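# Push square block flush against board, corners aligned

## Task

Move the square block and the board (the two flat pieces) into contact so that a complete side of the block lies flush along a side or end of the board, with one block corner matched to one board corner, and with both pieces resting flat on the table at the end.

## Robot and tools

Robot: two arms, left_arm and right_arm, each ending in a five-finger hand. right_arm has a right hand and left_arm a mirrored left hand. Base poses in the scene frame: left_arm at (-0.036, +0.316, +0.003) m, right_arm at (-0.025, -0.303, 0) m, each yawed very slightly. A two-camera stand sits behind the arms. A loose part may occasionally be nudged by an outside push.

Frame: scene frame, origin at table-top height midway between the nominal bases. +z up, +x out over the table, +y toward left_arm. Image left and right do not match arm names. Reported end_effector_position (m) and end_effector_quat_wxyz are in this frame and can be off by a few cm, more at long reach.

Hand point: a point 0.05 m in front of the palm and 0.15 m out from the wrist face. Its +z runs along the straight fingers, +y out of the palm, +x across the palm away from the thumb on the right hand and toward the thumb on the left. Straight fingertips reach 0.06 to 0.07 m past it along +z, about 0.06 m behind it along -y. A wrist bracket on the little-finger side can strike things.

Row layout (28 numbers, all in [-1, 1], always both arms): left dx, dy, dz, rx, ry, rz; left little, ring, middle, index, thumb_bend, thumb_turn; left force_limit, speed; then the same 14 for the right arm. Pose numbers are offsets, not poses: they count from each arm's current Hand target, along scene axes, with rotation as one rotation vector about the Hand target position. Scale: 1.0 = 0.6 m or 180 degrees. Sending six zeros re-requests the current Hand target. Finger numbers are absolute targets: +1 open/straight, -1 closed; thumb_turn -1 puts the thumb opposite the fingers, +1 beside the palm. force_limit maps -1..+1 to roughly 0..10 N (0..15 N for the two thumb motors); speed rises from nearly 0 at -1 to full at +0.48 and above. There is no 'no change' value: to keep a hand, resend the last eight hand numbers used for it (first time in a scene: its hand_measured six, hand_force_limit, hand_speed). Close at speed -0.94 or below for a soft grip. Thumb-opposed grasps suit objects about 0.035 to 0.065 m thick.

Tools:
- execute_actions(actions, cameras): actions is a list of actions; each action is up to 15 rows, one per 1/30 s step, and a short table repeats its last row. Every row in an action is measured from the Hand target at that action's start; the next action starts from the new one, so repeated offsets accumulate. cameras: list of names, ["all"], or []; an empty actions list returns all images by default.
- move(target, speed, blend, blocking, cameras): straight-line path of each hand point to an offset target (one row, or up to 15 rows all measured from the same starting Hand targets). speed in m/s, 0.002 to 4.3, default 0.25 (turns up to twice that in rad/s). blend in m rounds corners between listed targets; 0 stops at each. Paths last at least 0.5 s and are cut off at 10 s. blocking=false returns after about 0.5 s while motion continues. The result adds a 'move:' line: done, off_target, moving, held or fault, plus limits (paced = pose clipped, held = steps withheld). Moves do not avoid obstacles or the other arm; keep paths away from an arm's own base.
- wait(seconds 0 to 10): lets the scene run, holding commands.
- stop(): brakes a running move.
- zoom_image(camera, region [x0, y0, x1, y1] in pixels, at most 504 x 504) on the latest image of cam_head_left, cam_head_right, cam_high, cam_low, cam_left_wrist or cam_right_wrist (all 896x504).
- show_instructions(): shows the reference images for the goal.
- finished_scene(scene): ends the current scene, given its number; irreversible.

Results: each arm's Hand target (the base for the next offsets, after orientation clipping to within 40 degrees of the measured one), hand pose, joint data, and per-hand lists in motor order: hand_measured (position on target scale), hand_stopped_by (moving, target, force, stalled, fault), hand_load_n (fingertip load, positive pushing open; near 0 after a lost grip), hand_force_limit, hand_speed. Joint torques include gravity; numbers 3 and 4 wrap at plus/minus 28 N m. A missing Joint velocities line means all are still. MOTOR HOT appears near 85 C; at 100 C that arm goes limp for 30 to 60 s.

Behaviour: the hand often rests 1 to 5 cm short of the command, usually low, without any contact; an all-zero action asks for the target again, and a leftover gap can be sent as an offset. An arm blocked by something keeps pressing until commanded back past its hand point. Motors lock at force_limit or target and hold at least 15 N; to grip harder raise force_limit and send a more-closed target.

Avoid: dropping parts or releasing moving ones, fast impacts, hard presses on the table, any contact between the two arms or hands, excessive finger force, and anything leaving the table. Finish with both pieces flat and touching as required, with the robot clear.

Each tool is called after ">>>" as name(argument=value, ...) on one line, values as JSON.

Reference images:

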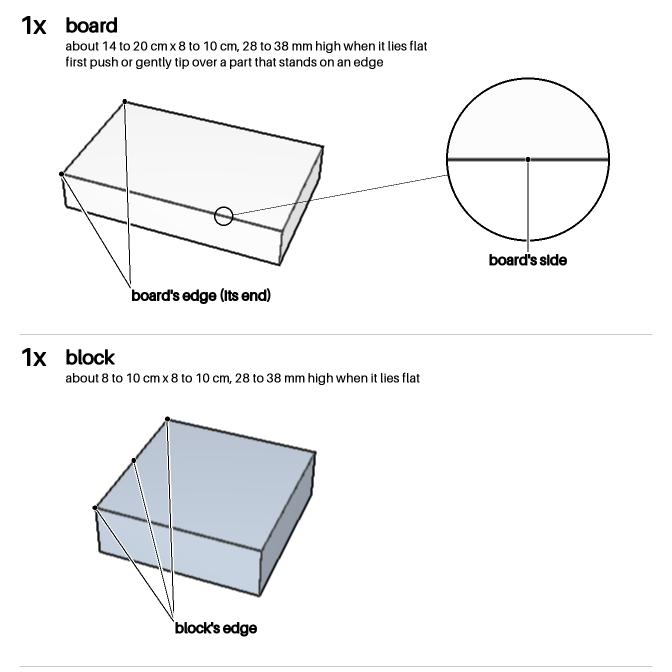

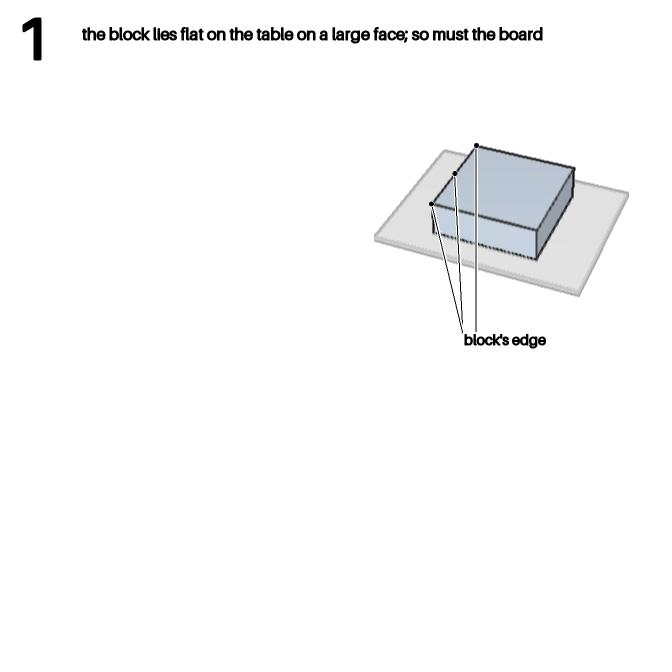

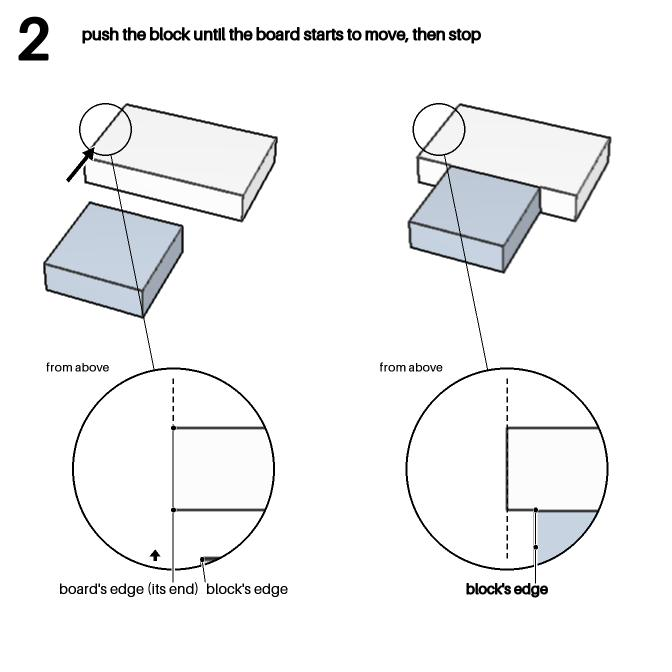

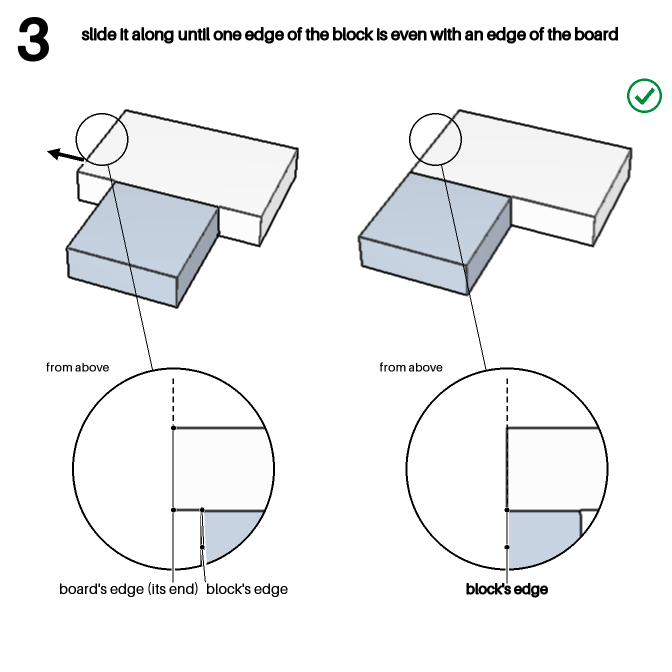

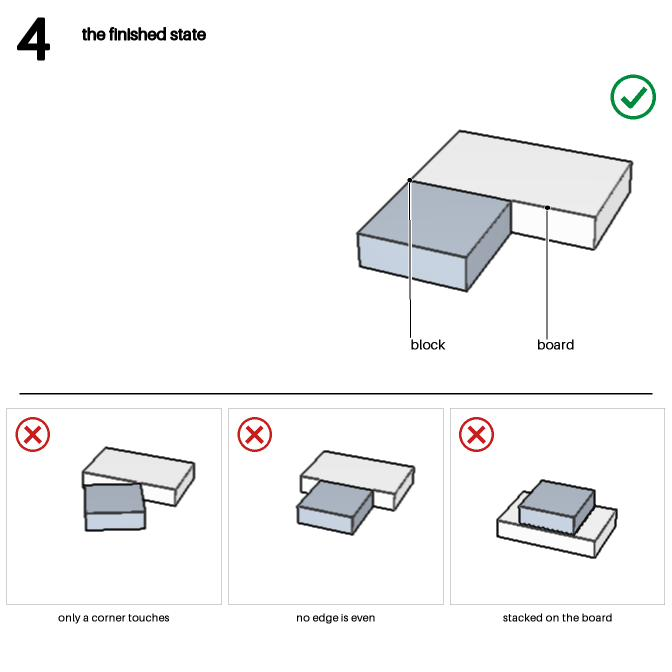

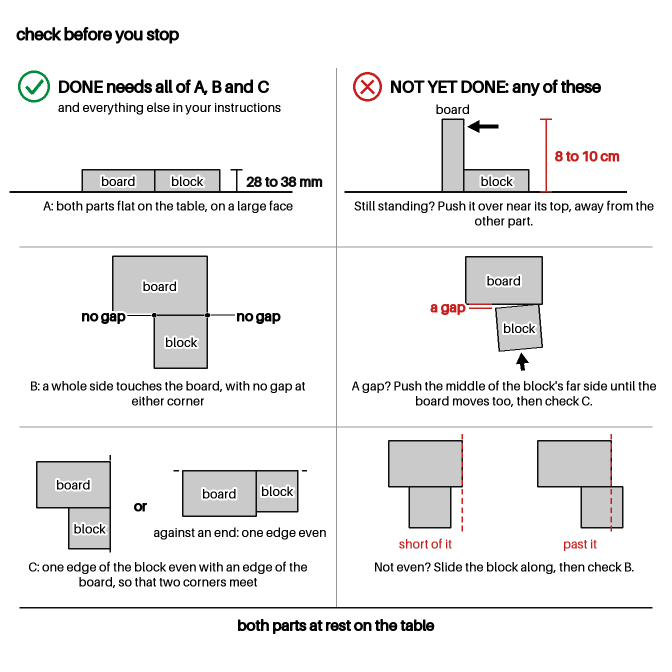

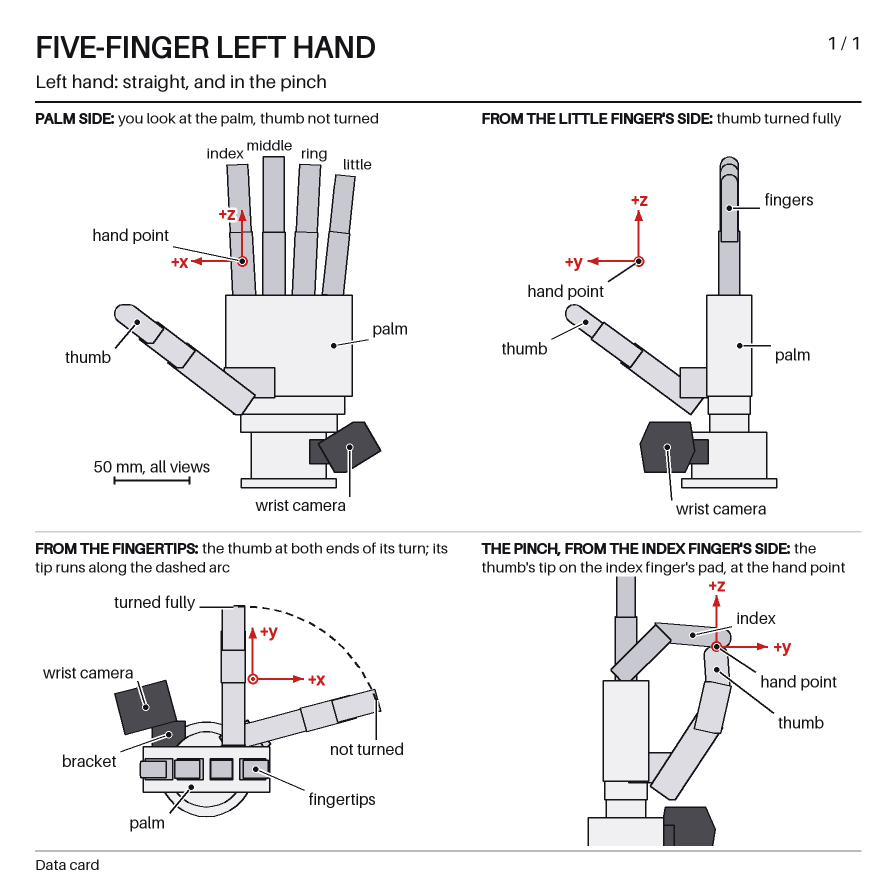

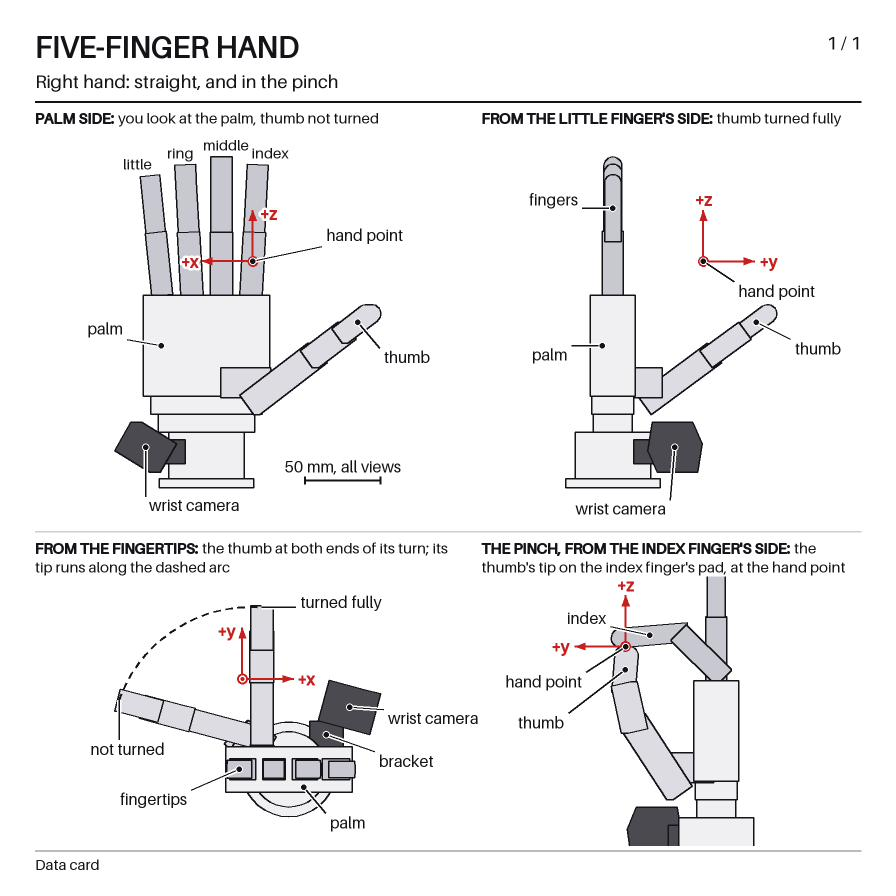

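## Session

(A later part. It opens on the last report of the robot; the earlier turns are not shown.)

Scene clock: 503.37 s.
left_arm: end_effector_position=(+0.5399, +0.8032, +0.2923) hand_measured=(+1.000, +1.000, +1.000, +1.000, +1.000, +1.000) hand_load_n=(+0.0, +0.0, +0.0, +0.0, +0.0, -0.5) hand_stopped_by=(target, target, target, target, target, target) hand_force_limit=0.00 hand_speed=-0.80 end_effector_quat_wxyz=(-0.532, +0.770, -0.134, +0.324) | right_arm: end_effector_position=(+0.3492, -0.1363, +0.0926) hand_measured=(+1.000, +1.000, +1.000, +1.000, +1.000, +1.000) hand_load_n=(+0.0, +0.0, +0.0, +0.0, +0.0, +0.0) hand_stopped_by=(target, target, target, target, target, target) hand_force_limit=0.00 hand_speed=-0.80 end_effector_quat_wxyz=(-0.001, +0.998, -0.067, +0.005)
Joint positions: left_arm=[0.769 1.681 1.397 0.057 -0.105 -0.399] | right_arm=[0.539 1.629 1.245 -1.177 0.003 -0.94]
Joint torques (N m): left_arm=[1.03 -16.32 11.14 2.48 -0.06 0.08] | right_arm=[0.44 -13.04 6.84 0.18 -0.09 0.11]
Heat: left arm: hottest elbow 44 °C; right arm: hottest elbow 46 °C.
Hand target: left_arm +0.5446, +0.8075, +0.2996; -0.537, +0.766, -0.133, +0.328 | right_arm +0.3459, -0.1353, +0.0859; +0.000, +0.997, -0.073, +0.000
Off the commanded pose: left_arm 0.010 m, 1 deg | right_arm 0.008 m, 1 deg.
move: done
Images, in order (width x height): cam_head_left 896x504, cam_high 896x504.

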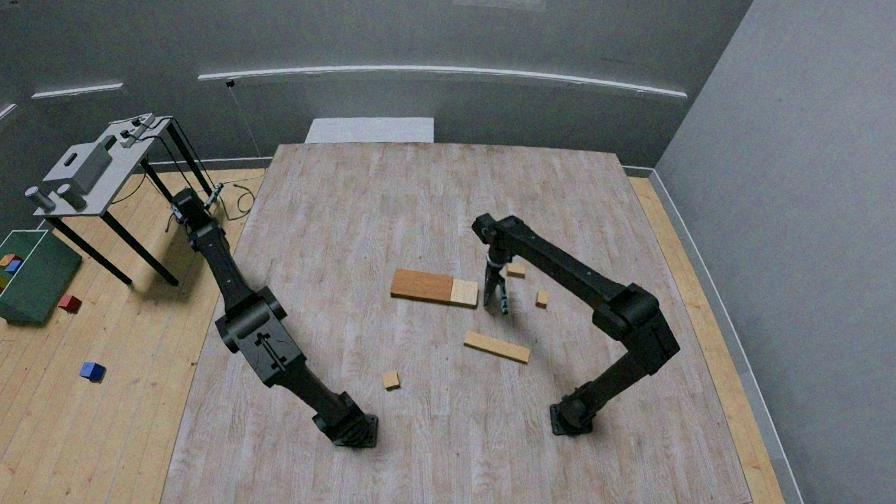

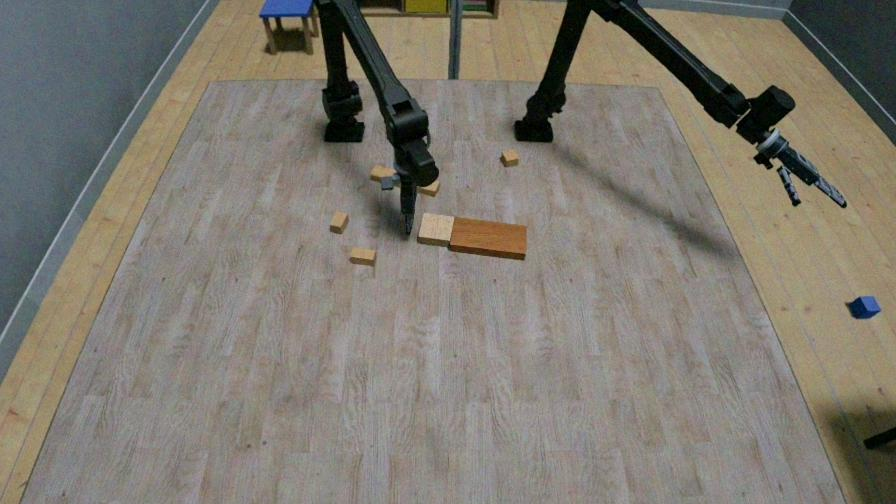

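>>> move(target=[0,0,0,0,0,0,1,1,1,1,1,1,0,-0.8,0.008,0.055,-0.01,0,0,0,1,1,1,1,1,1,0,-0.8], speed=0.05, cameras=["cam_high","cam_head_left"])

>>> zoom_image(camera="cam_high", region=[390, 180, 540, 280])

>>> zoom_image(camera="cam_head_left", region=[420, 250, 520, 330])

Scene clock: 515.03 s.
left_arm: end_effector_position=(+0.5399, +0.8032, +0.2923) hand_measured=(+1.000, +1.000, +1.000, +1.000, +1.000, +1.000) hand_load_n=(+0.0, +0.0, +0.0, +0.0, +0.0, -0.5) hand_stopped_by=(target, target, target, target, target, target) hand_force_limit=0.00 hand_speed=-0.80 end_effector_quat_wxyz=(-0.532, +0.770, -0.134, +0.324) | right_arm: end_effector_position=(+0.3356, -0.1163, +0.0736) hand_measured=(+1.000, +1.000, +1.000, +1.000, +1.000, +1.000) hand_load_n=(+0.0, +0.0, +0.0, +0.0, +0.0, -0.5) hand_stopped_by=(target, target, target, target, target, target) hand_force_limit=0.00 hand_speed=-0.80 end_effector_quat_wxyz=(+0.012, +0.997, -0.068, -0.014)
Joint positions: left_arm=[0.769 1.681 1.397 0.057 -0.105 -0.399] | right_arm=[0.59 1.678 1.245 -1.175 0.003 -0.886]
Joint torques (N m): left_arm=[1.03 -16.38 11.15 2.48 -0.07 0.08] | right_arm=[0.67 -13.27 10.73 0.01 -0.13 0.1]
Heat: left arm: hottest elbow 44 °C; right arm: hottest elbow 44 °C.
Hand target: left_arm +0.5446, +0.8075, +0.2996; -0.537, +0.766, -0.133, +0.328 | right_arm +0.3507, -0.1023, +0.0799; +0.000, +0.997, -0.072, +0.001
Off the commanded pose: left_arm 0.010 m, 1 deg | right_arm 0.022 m, 2 deg.
move: off_target (right_arm)
Images, in order (width x height): cam_head_left 896x504, cam_high 896x504.

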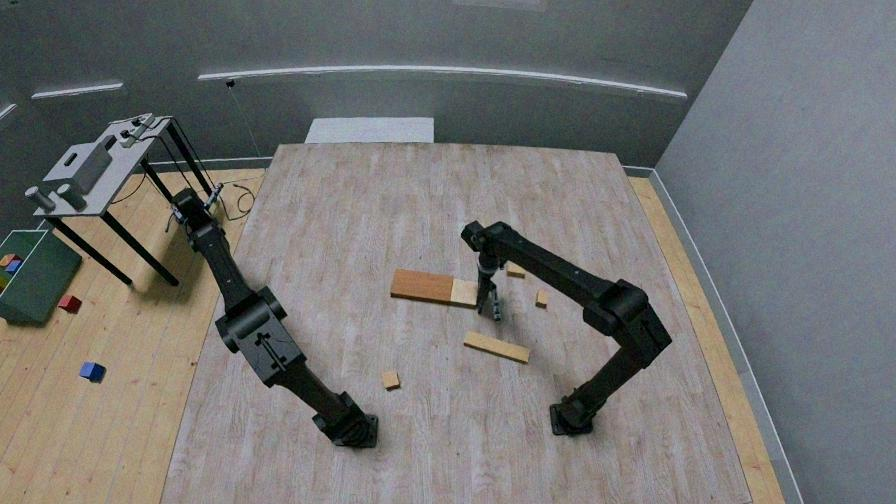

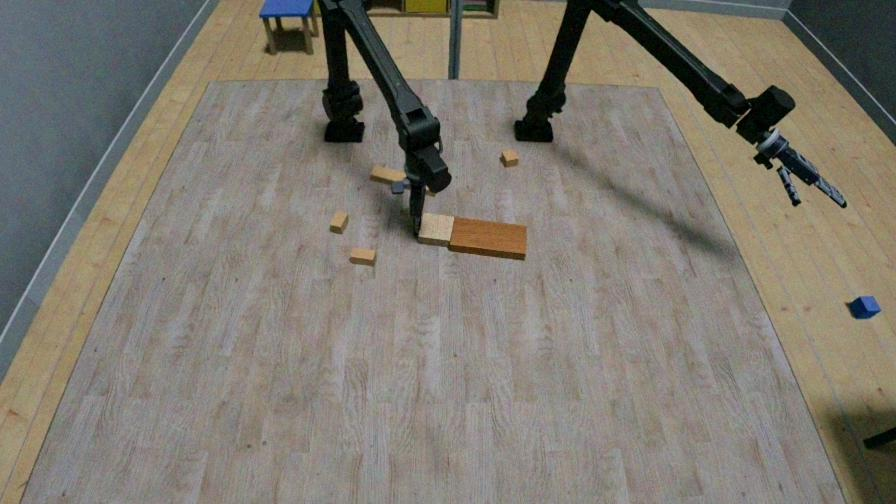

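Scaled by 3.360 from the camera's 896x504 image, which has a finer 1280x720 frame.

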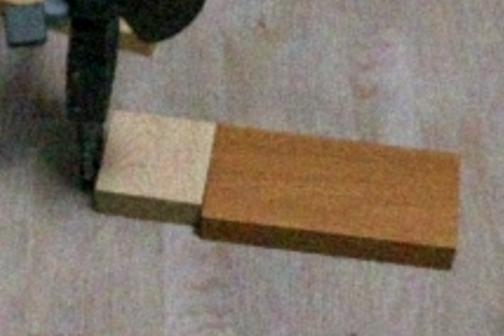

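Scaled by 5.040 from the camera's 896x504 image, which has a finer 1280x720 frame.

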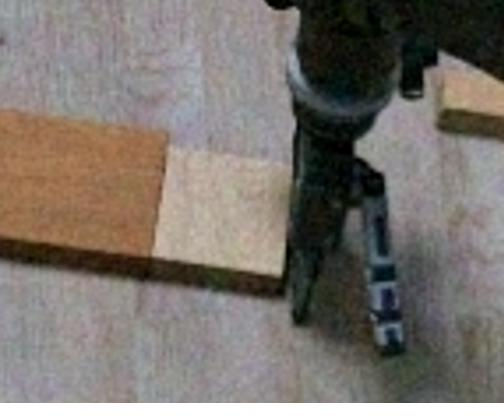

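>>> move(target=[0,0,0,0,0,0,1,1,1,1,1,1,0,-0.8,0.015,0.022,0.025,0,0,0,1,1,1,1,1,1,0,-0.8], speed=0.05, cameras=["cam_high","cam_head_left"])

>>> zoom_image(camera="cam_high", region=[390, 180, 540, 280])

>>> zoom_image(camera="cam_head_left", region=[420, 250, 520, 330])

Scene clock: 522.77 s.
left_arm: end_effector_position=(+0.5399, +0.8032, +0.2923) hand_measured=(+1.000, +1.000, +1.000, +1.000, +1.000, +1.000) hand_load_n=(+0.0, +0.0, +0.0, +0.0, +0.0, +0.0) hand_stopped_by=(target, target, target, target, target, target) hand_force_limit=0.00 hand_speed=-0.80 end_effector_quat_wxyz=(-0.532, +0.770, -0.134, +0.324) | right_arm: end_effector_position=(+0.3396, -0.1088, +0.0807) hand_measured=(+1.000, +1.000, +1.000, +1.000, +1.000, +1.000) hand_load_n=(-1.0, +0.0, +0.0, -0.5, +0.0, +0.0) hand_stopped_by=(target, target, target, target, target, target) hand_force_limit=0.00 hand_speed=-0.80 end_effector_quat_wxyz=(+0.016, +0.997, -0.072, -0.019)
Joint positions: left_arm=[0.769 1.681 1.397 0.057 -0.105 -0.399] | right_arm=[0.598 1.698 1.288 -1.211 0.003 -0.87]
Joint torques (N m): left_arm=[1.03 -16.32 11.15 2.5 -0.06 0.08] | right_arm=[1.03 -13.86 12.55 -0.29 -0.13 0]
Heat: left arm: hottest elbow 44 °C; right arm: hottest elbow 45 °C.
Hand target: left_arm +0.5446, +0.8075, +0.2996; -0.537, +0.766, -0.133, +0.328 | right_arm +0.3599, -0.0891, +0.0950; +0.000, +0.997, -0.073, +0.001
Off the commanded pose: left_arm 0.010 m, 1 deg | right_arm 0.032 m, 3 deg.
move: off_target (right_arm)
Images, in order (width x height): cam_head_left 896x504, cam_high 896x504.

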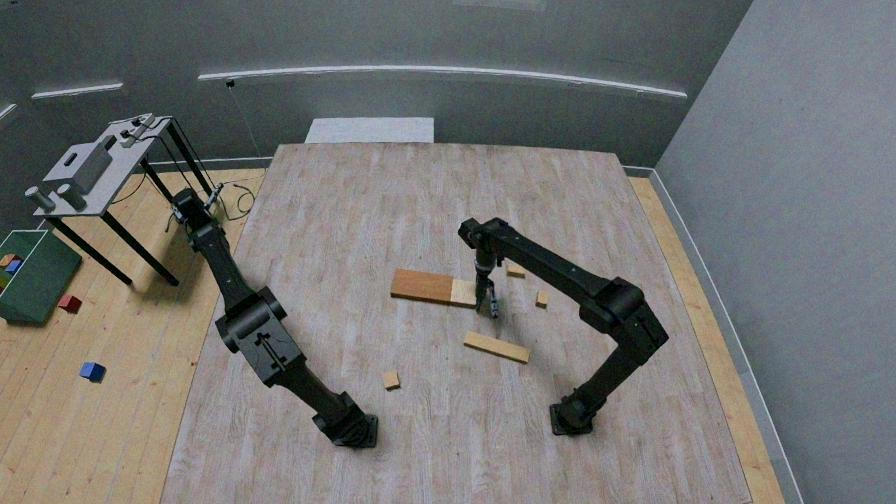

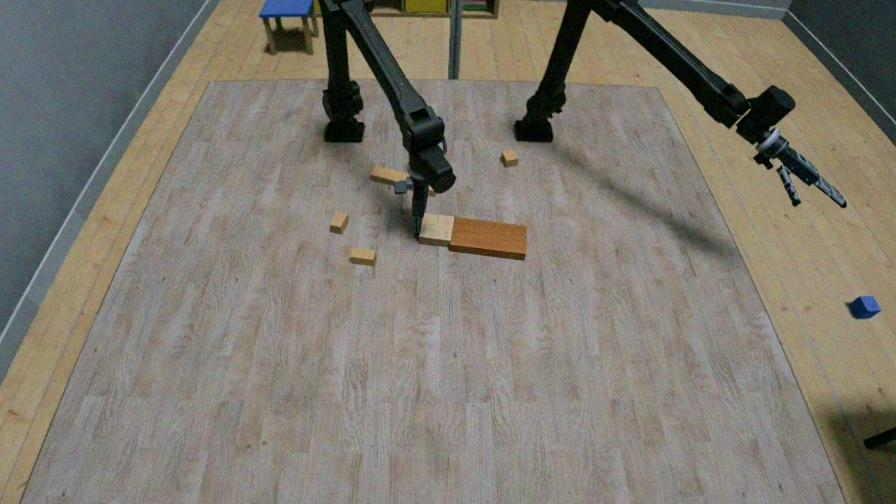

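Scaled by 3.360 from the camera's 896x504 image, which has a finer 1280x720 frame.

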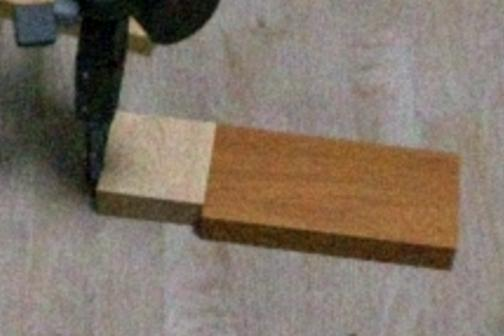

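Scaled by 5.040 from the camera's 896x504 image, which has a finer 1280x720 frame.

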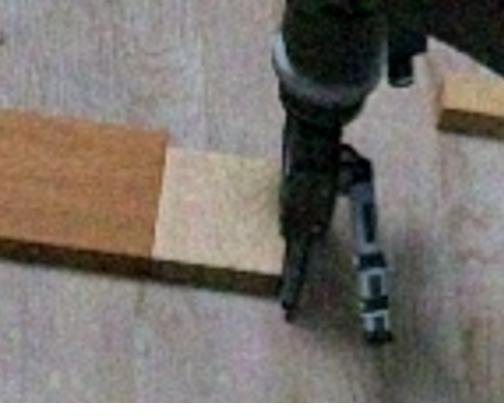

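>>> move(target=[0,0,0,0,0,0,1,1,1,1,1,1,0,-0.8,0.002,0.013,0.0,0,0,0,1,1,1,1,1,1,0,-0.8], speed=0.03, cameras=[])

>>> move(target=[[0,0,0,0,0,0,1,1,1,1,1,1,0,-0.8,-0.01,-0.06,0.0,0,0,0,1,1,1,1,1,1,0,-0.8],[0,0,0,0,0,0,1,1,1,1,1,1,0,-0.8,-0.01,-0.2,0.15,0,0,0,1,1,1,1,1,1,0,-0.8]], speed=0.15, cameras=["cam_high","cam_head_left","cam_low","cam_head_right"])

>>> zoom_image(camera="cam_high", region=[410, 200, 540, 270])

>>> zoom_image(camera="cam_head_left", region=[385, 260, 490, 320])

>>> zoom_image(camera="cam_head_right", region=[385, 260, 490, 320])

>>> zoom_image(camera="cam_high", region=[436, 205, 472, 255])

Scene clock: 542.93 s.
left_arm: end_effector_position=(+0.5399, +0.8032, +0.2923) hand_measured=(+1.000, +1.000, +1.000, +1.000, +1.000, +1.000) hand_load_n=(+0.0, +0.0, +0.0, +0.0, +0.0, -0.5) hand_stopped_by=(target, target, target, target, target, target) hand_force_limit=0.00 hand_speed=-0.80 end_effector_quat_wxyz=(-0.532, +0.770, -0.134, +0.324) | right_arm: end_effector_position=(+0.3393, -0.1073, +0.0816) hand_measured=(+1.000, +1.000, +1.000, +1.000, +1.000, +1.000) hand_load_n=(-0.5, -2.0, +0.0, +0.0, +0.0, +0.0) hand_stopped_by=(target, target, target, target, target, target) hand_force_limit=0.00 hand_speed=-0.80 end_effector_quat_wxyz=(+0.021, +0.997, -0.078, -0.022)
Joint positions: left_arm=[0.769 1.681 1.397 0.057 -0.105 -0.399] | right_arm=[0.601 1.707 1.3 -1.225 0.007 -0.856]
Joint torques (N m): left_arm=[0.97 -16.32 11.15 2.48 -0.06 0.08] | right_arm=[1.79 -14.21 12.94 0.02 -0.27 0.01]
Heat: left arm: hottest elbow 45 °C; right arm: hottest elbow 44 °C.
Hand target: left_arm +0.5446, +0.8075, +0.2996; -0.537, +0.766, -0.133, +0.328 | right_arm +0.3610, -0.0814, +0.0949; +0.000, +0.997, -0.073, +0.001
Off the commanded pose: left_arm 0.010 m, 1 deg | right_arm 0.036 m, 4 deg.
move: off_target (right_arm)
No camera images: "cameras" was empty.

Scene clock: 545.50 s.
left_arm: end_effector_position=(+0.5399, +0.8032, +0.2923) hand_measured=(+1.000, +1.000, +1.000, +1.000, +1.000, +1.000) hand_load_n=(+0.0, +0.0, +0.0, +0.0, +0.0, -0.5) hand_stopped_by=(target, target, target, target, target, target) hand_force_limit=0.00 hand_speed=-0.80 end_effector_quat_wxyz=(-0.532, +0.770, -0.134, +0.324) | right_arm: end_effector_position=(+0.3366, -0.2062, +0.1619) hand_measured=(+1.000, +1.000, +1.000, +1.000, +1.000, +1.000) hand_load_n=(+0.0, +0.0, +0.0, +0.0, +0.0, +0.0) hand_stopped_by=(target, target, target, target, target, target) hand_force_limit=0.00 hand_speed=-0.80 end_effector_quat_wxyz=(+0.016, +0.997, -0.077, -0.027)
Joint positions: left_arm=[0.769 1.681 1.397 0.057 -0.105 -0.399] | right_arm=[0.407 1.527 1.3 -1.406 0.005 -1.051]
Joint torques (N m): left_arm=[1.03 -16.26 11.14 2.47 -0.06 0.08] | right_arm=[-0.44 -13.92 12.4 -0.44 -0.11 -0.24]
Heat: left arm: hottest elbow 45 °C; right arm: hottest elbow 44 °C.
Hand target: left_arm +0.5446, +0.8075, +0.2996; -0.537, +0.766, -0.133, +0.328 | right_arm +0.3550, -0.2013, +0.1849; +0.000, +0.997, -0.073, +0.001
Off the commanded pose: left_arm 0.010 m, 1 deg | right_arm 0.030 m, 4 deg.
move: off_target (right_arm)
Images, in order (width x height): cam_head_left 896x504, cam_head_right 896x504, cam_high 896x504, cam_low 896x504.

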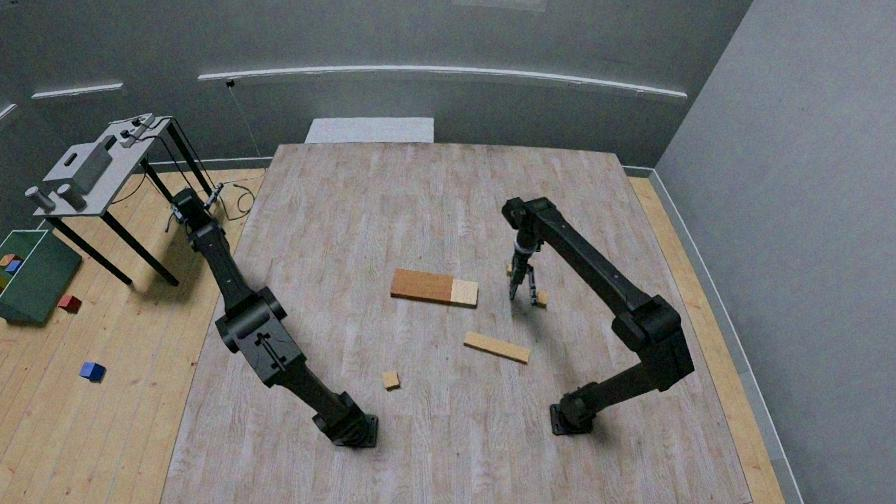

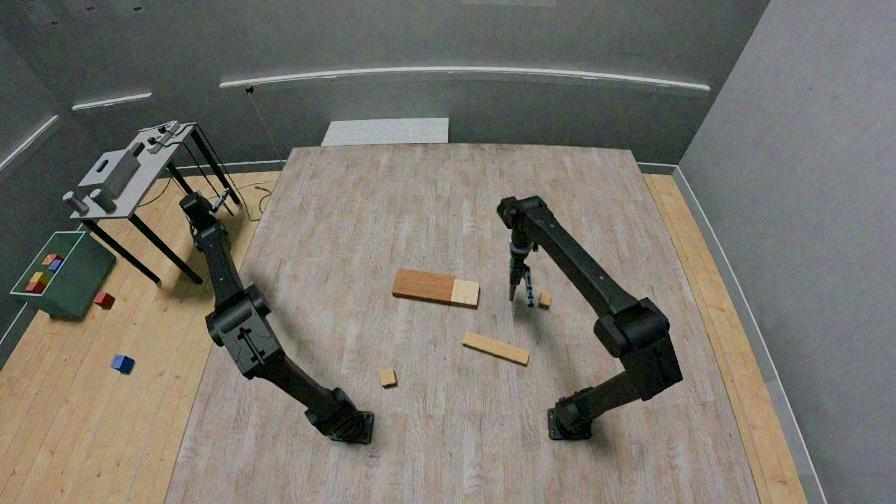

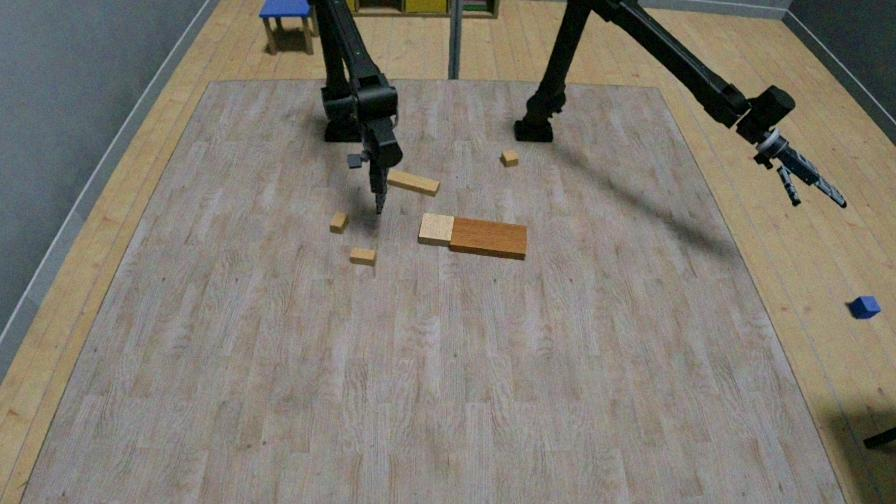

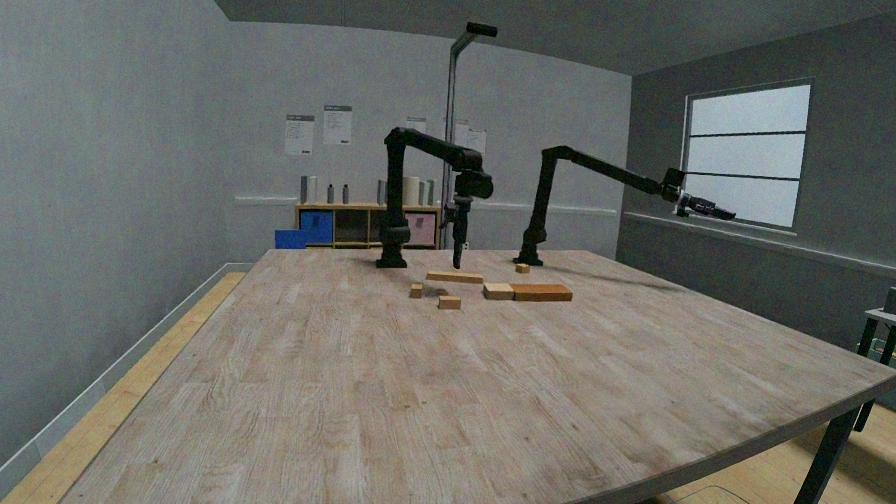

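Scaled by 3.877 from the camera's 896x504 image, which has a finer 1280x720 frame.

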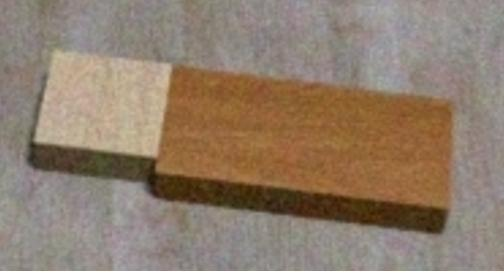

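Scaled by 4.800 from the camera's 896x504 image, which has a finer 1280x720 frame.

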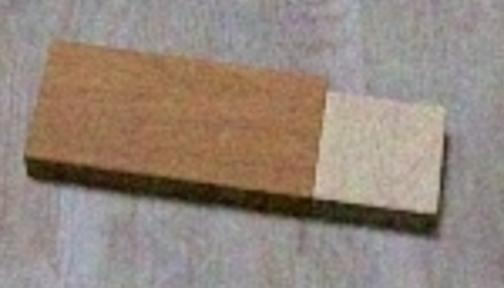

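Scaled by 4.800 from the camera's 896x504 image, which has a finer 1280x720 frame.

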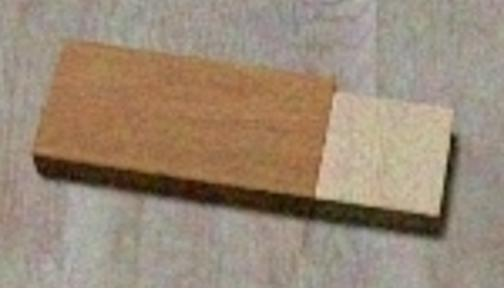

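Scaled by 10.080 from the camera's 896x504 image, which has a finer 1280x720 frame.

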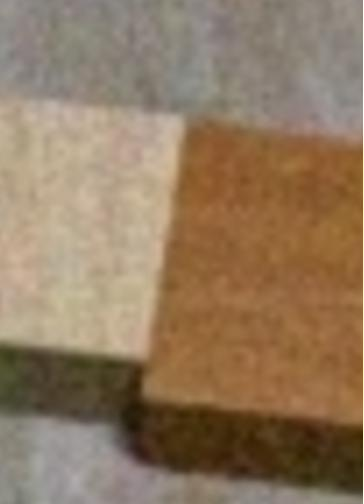

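>>> finished_scene(scene=1)

The scene is finished: the task was done.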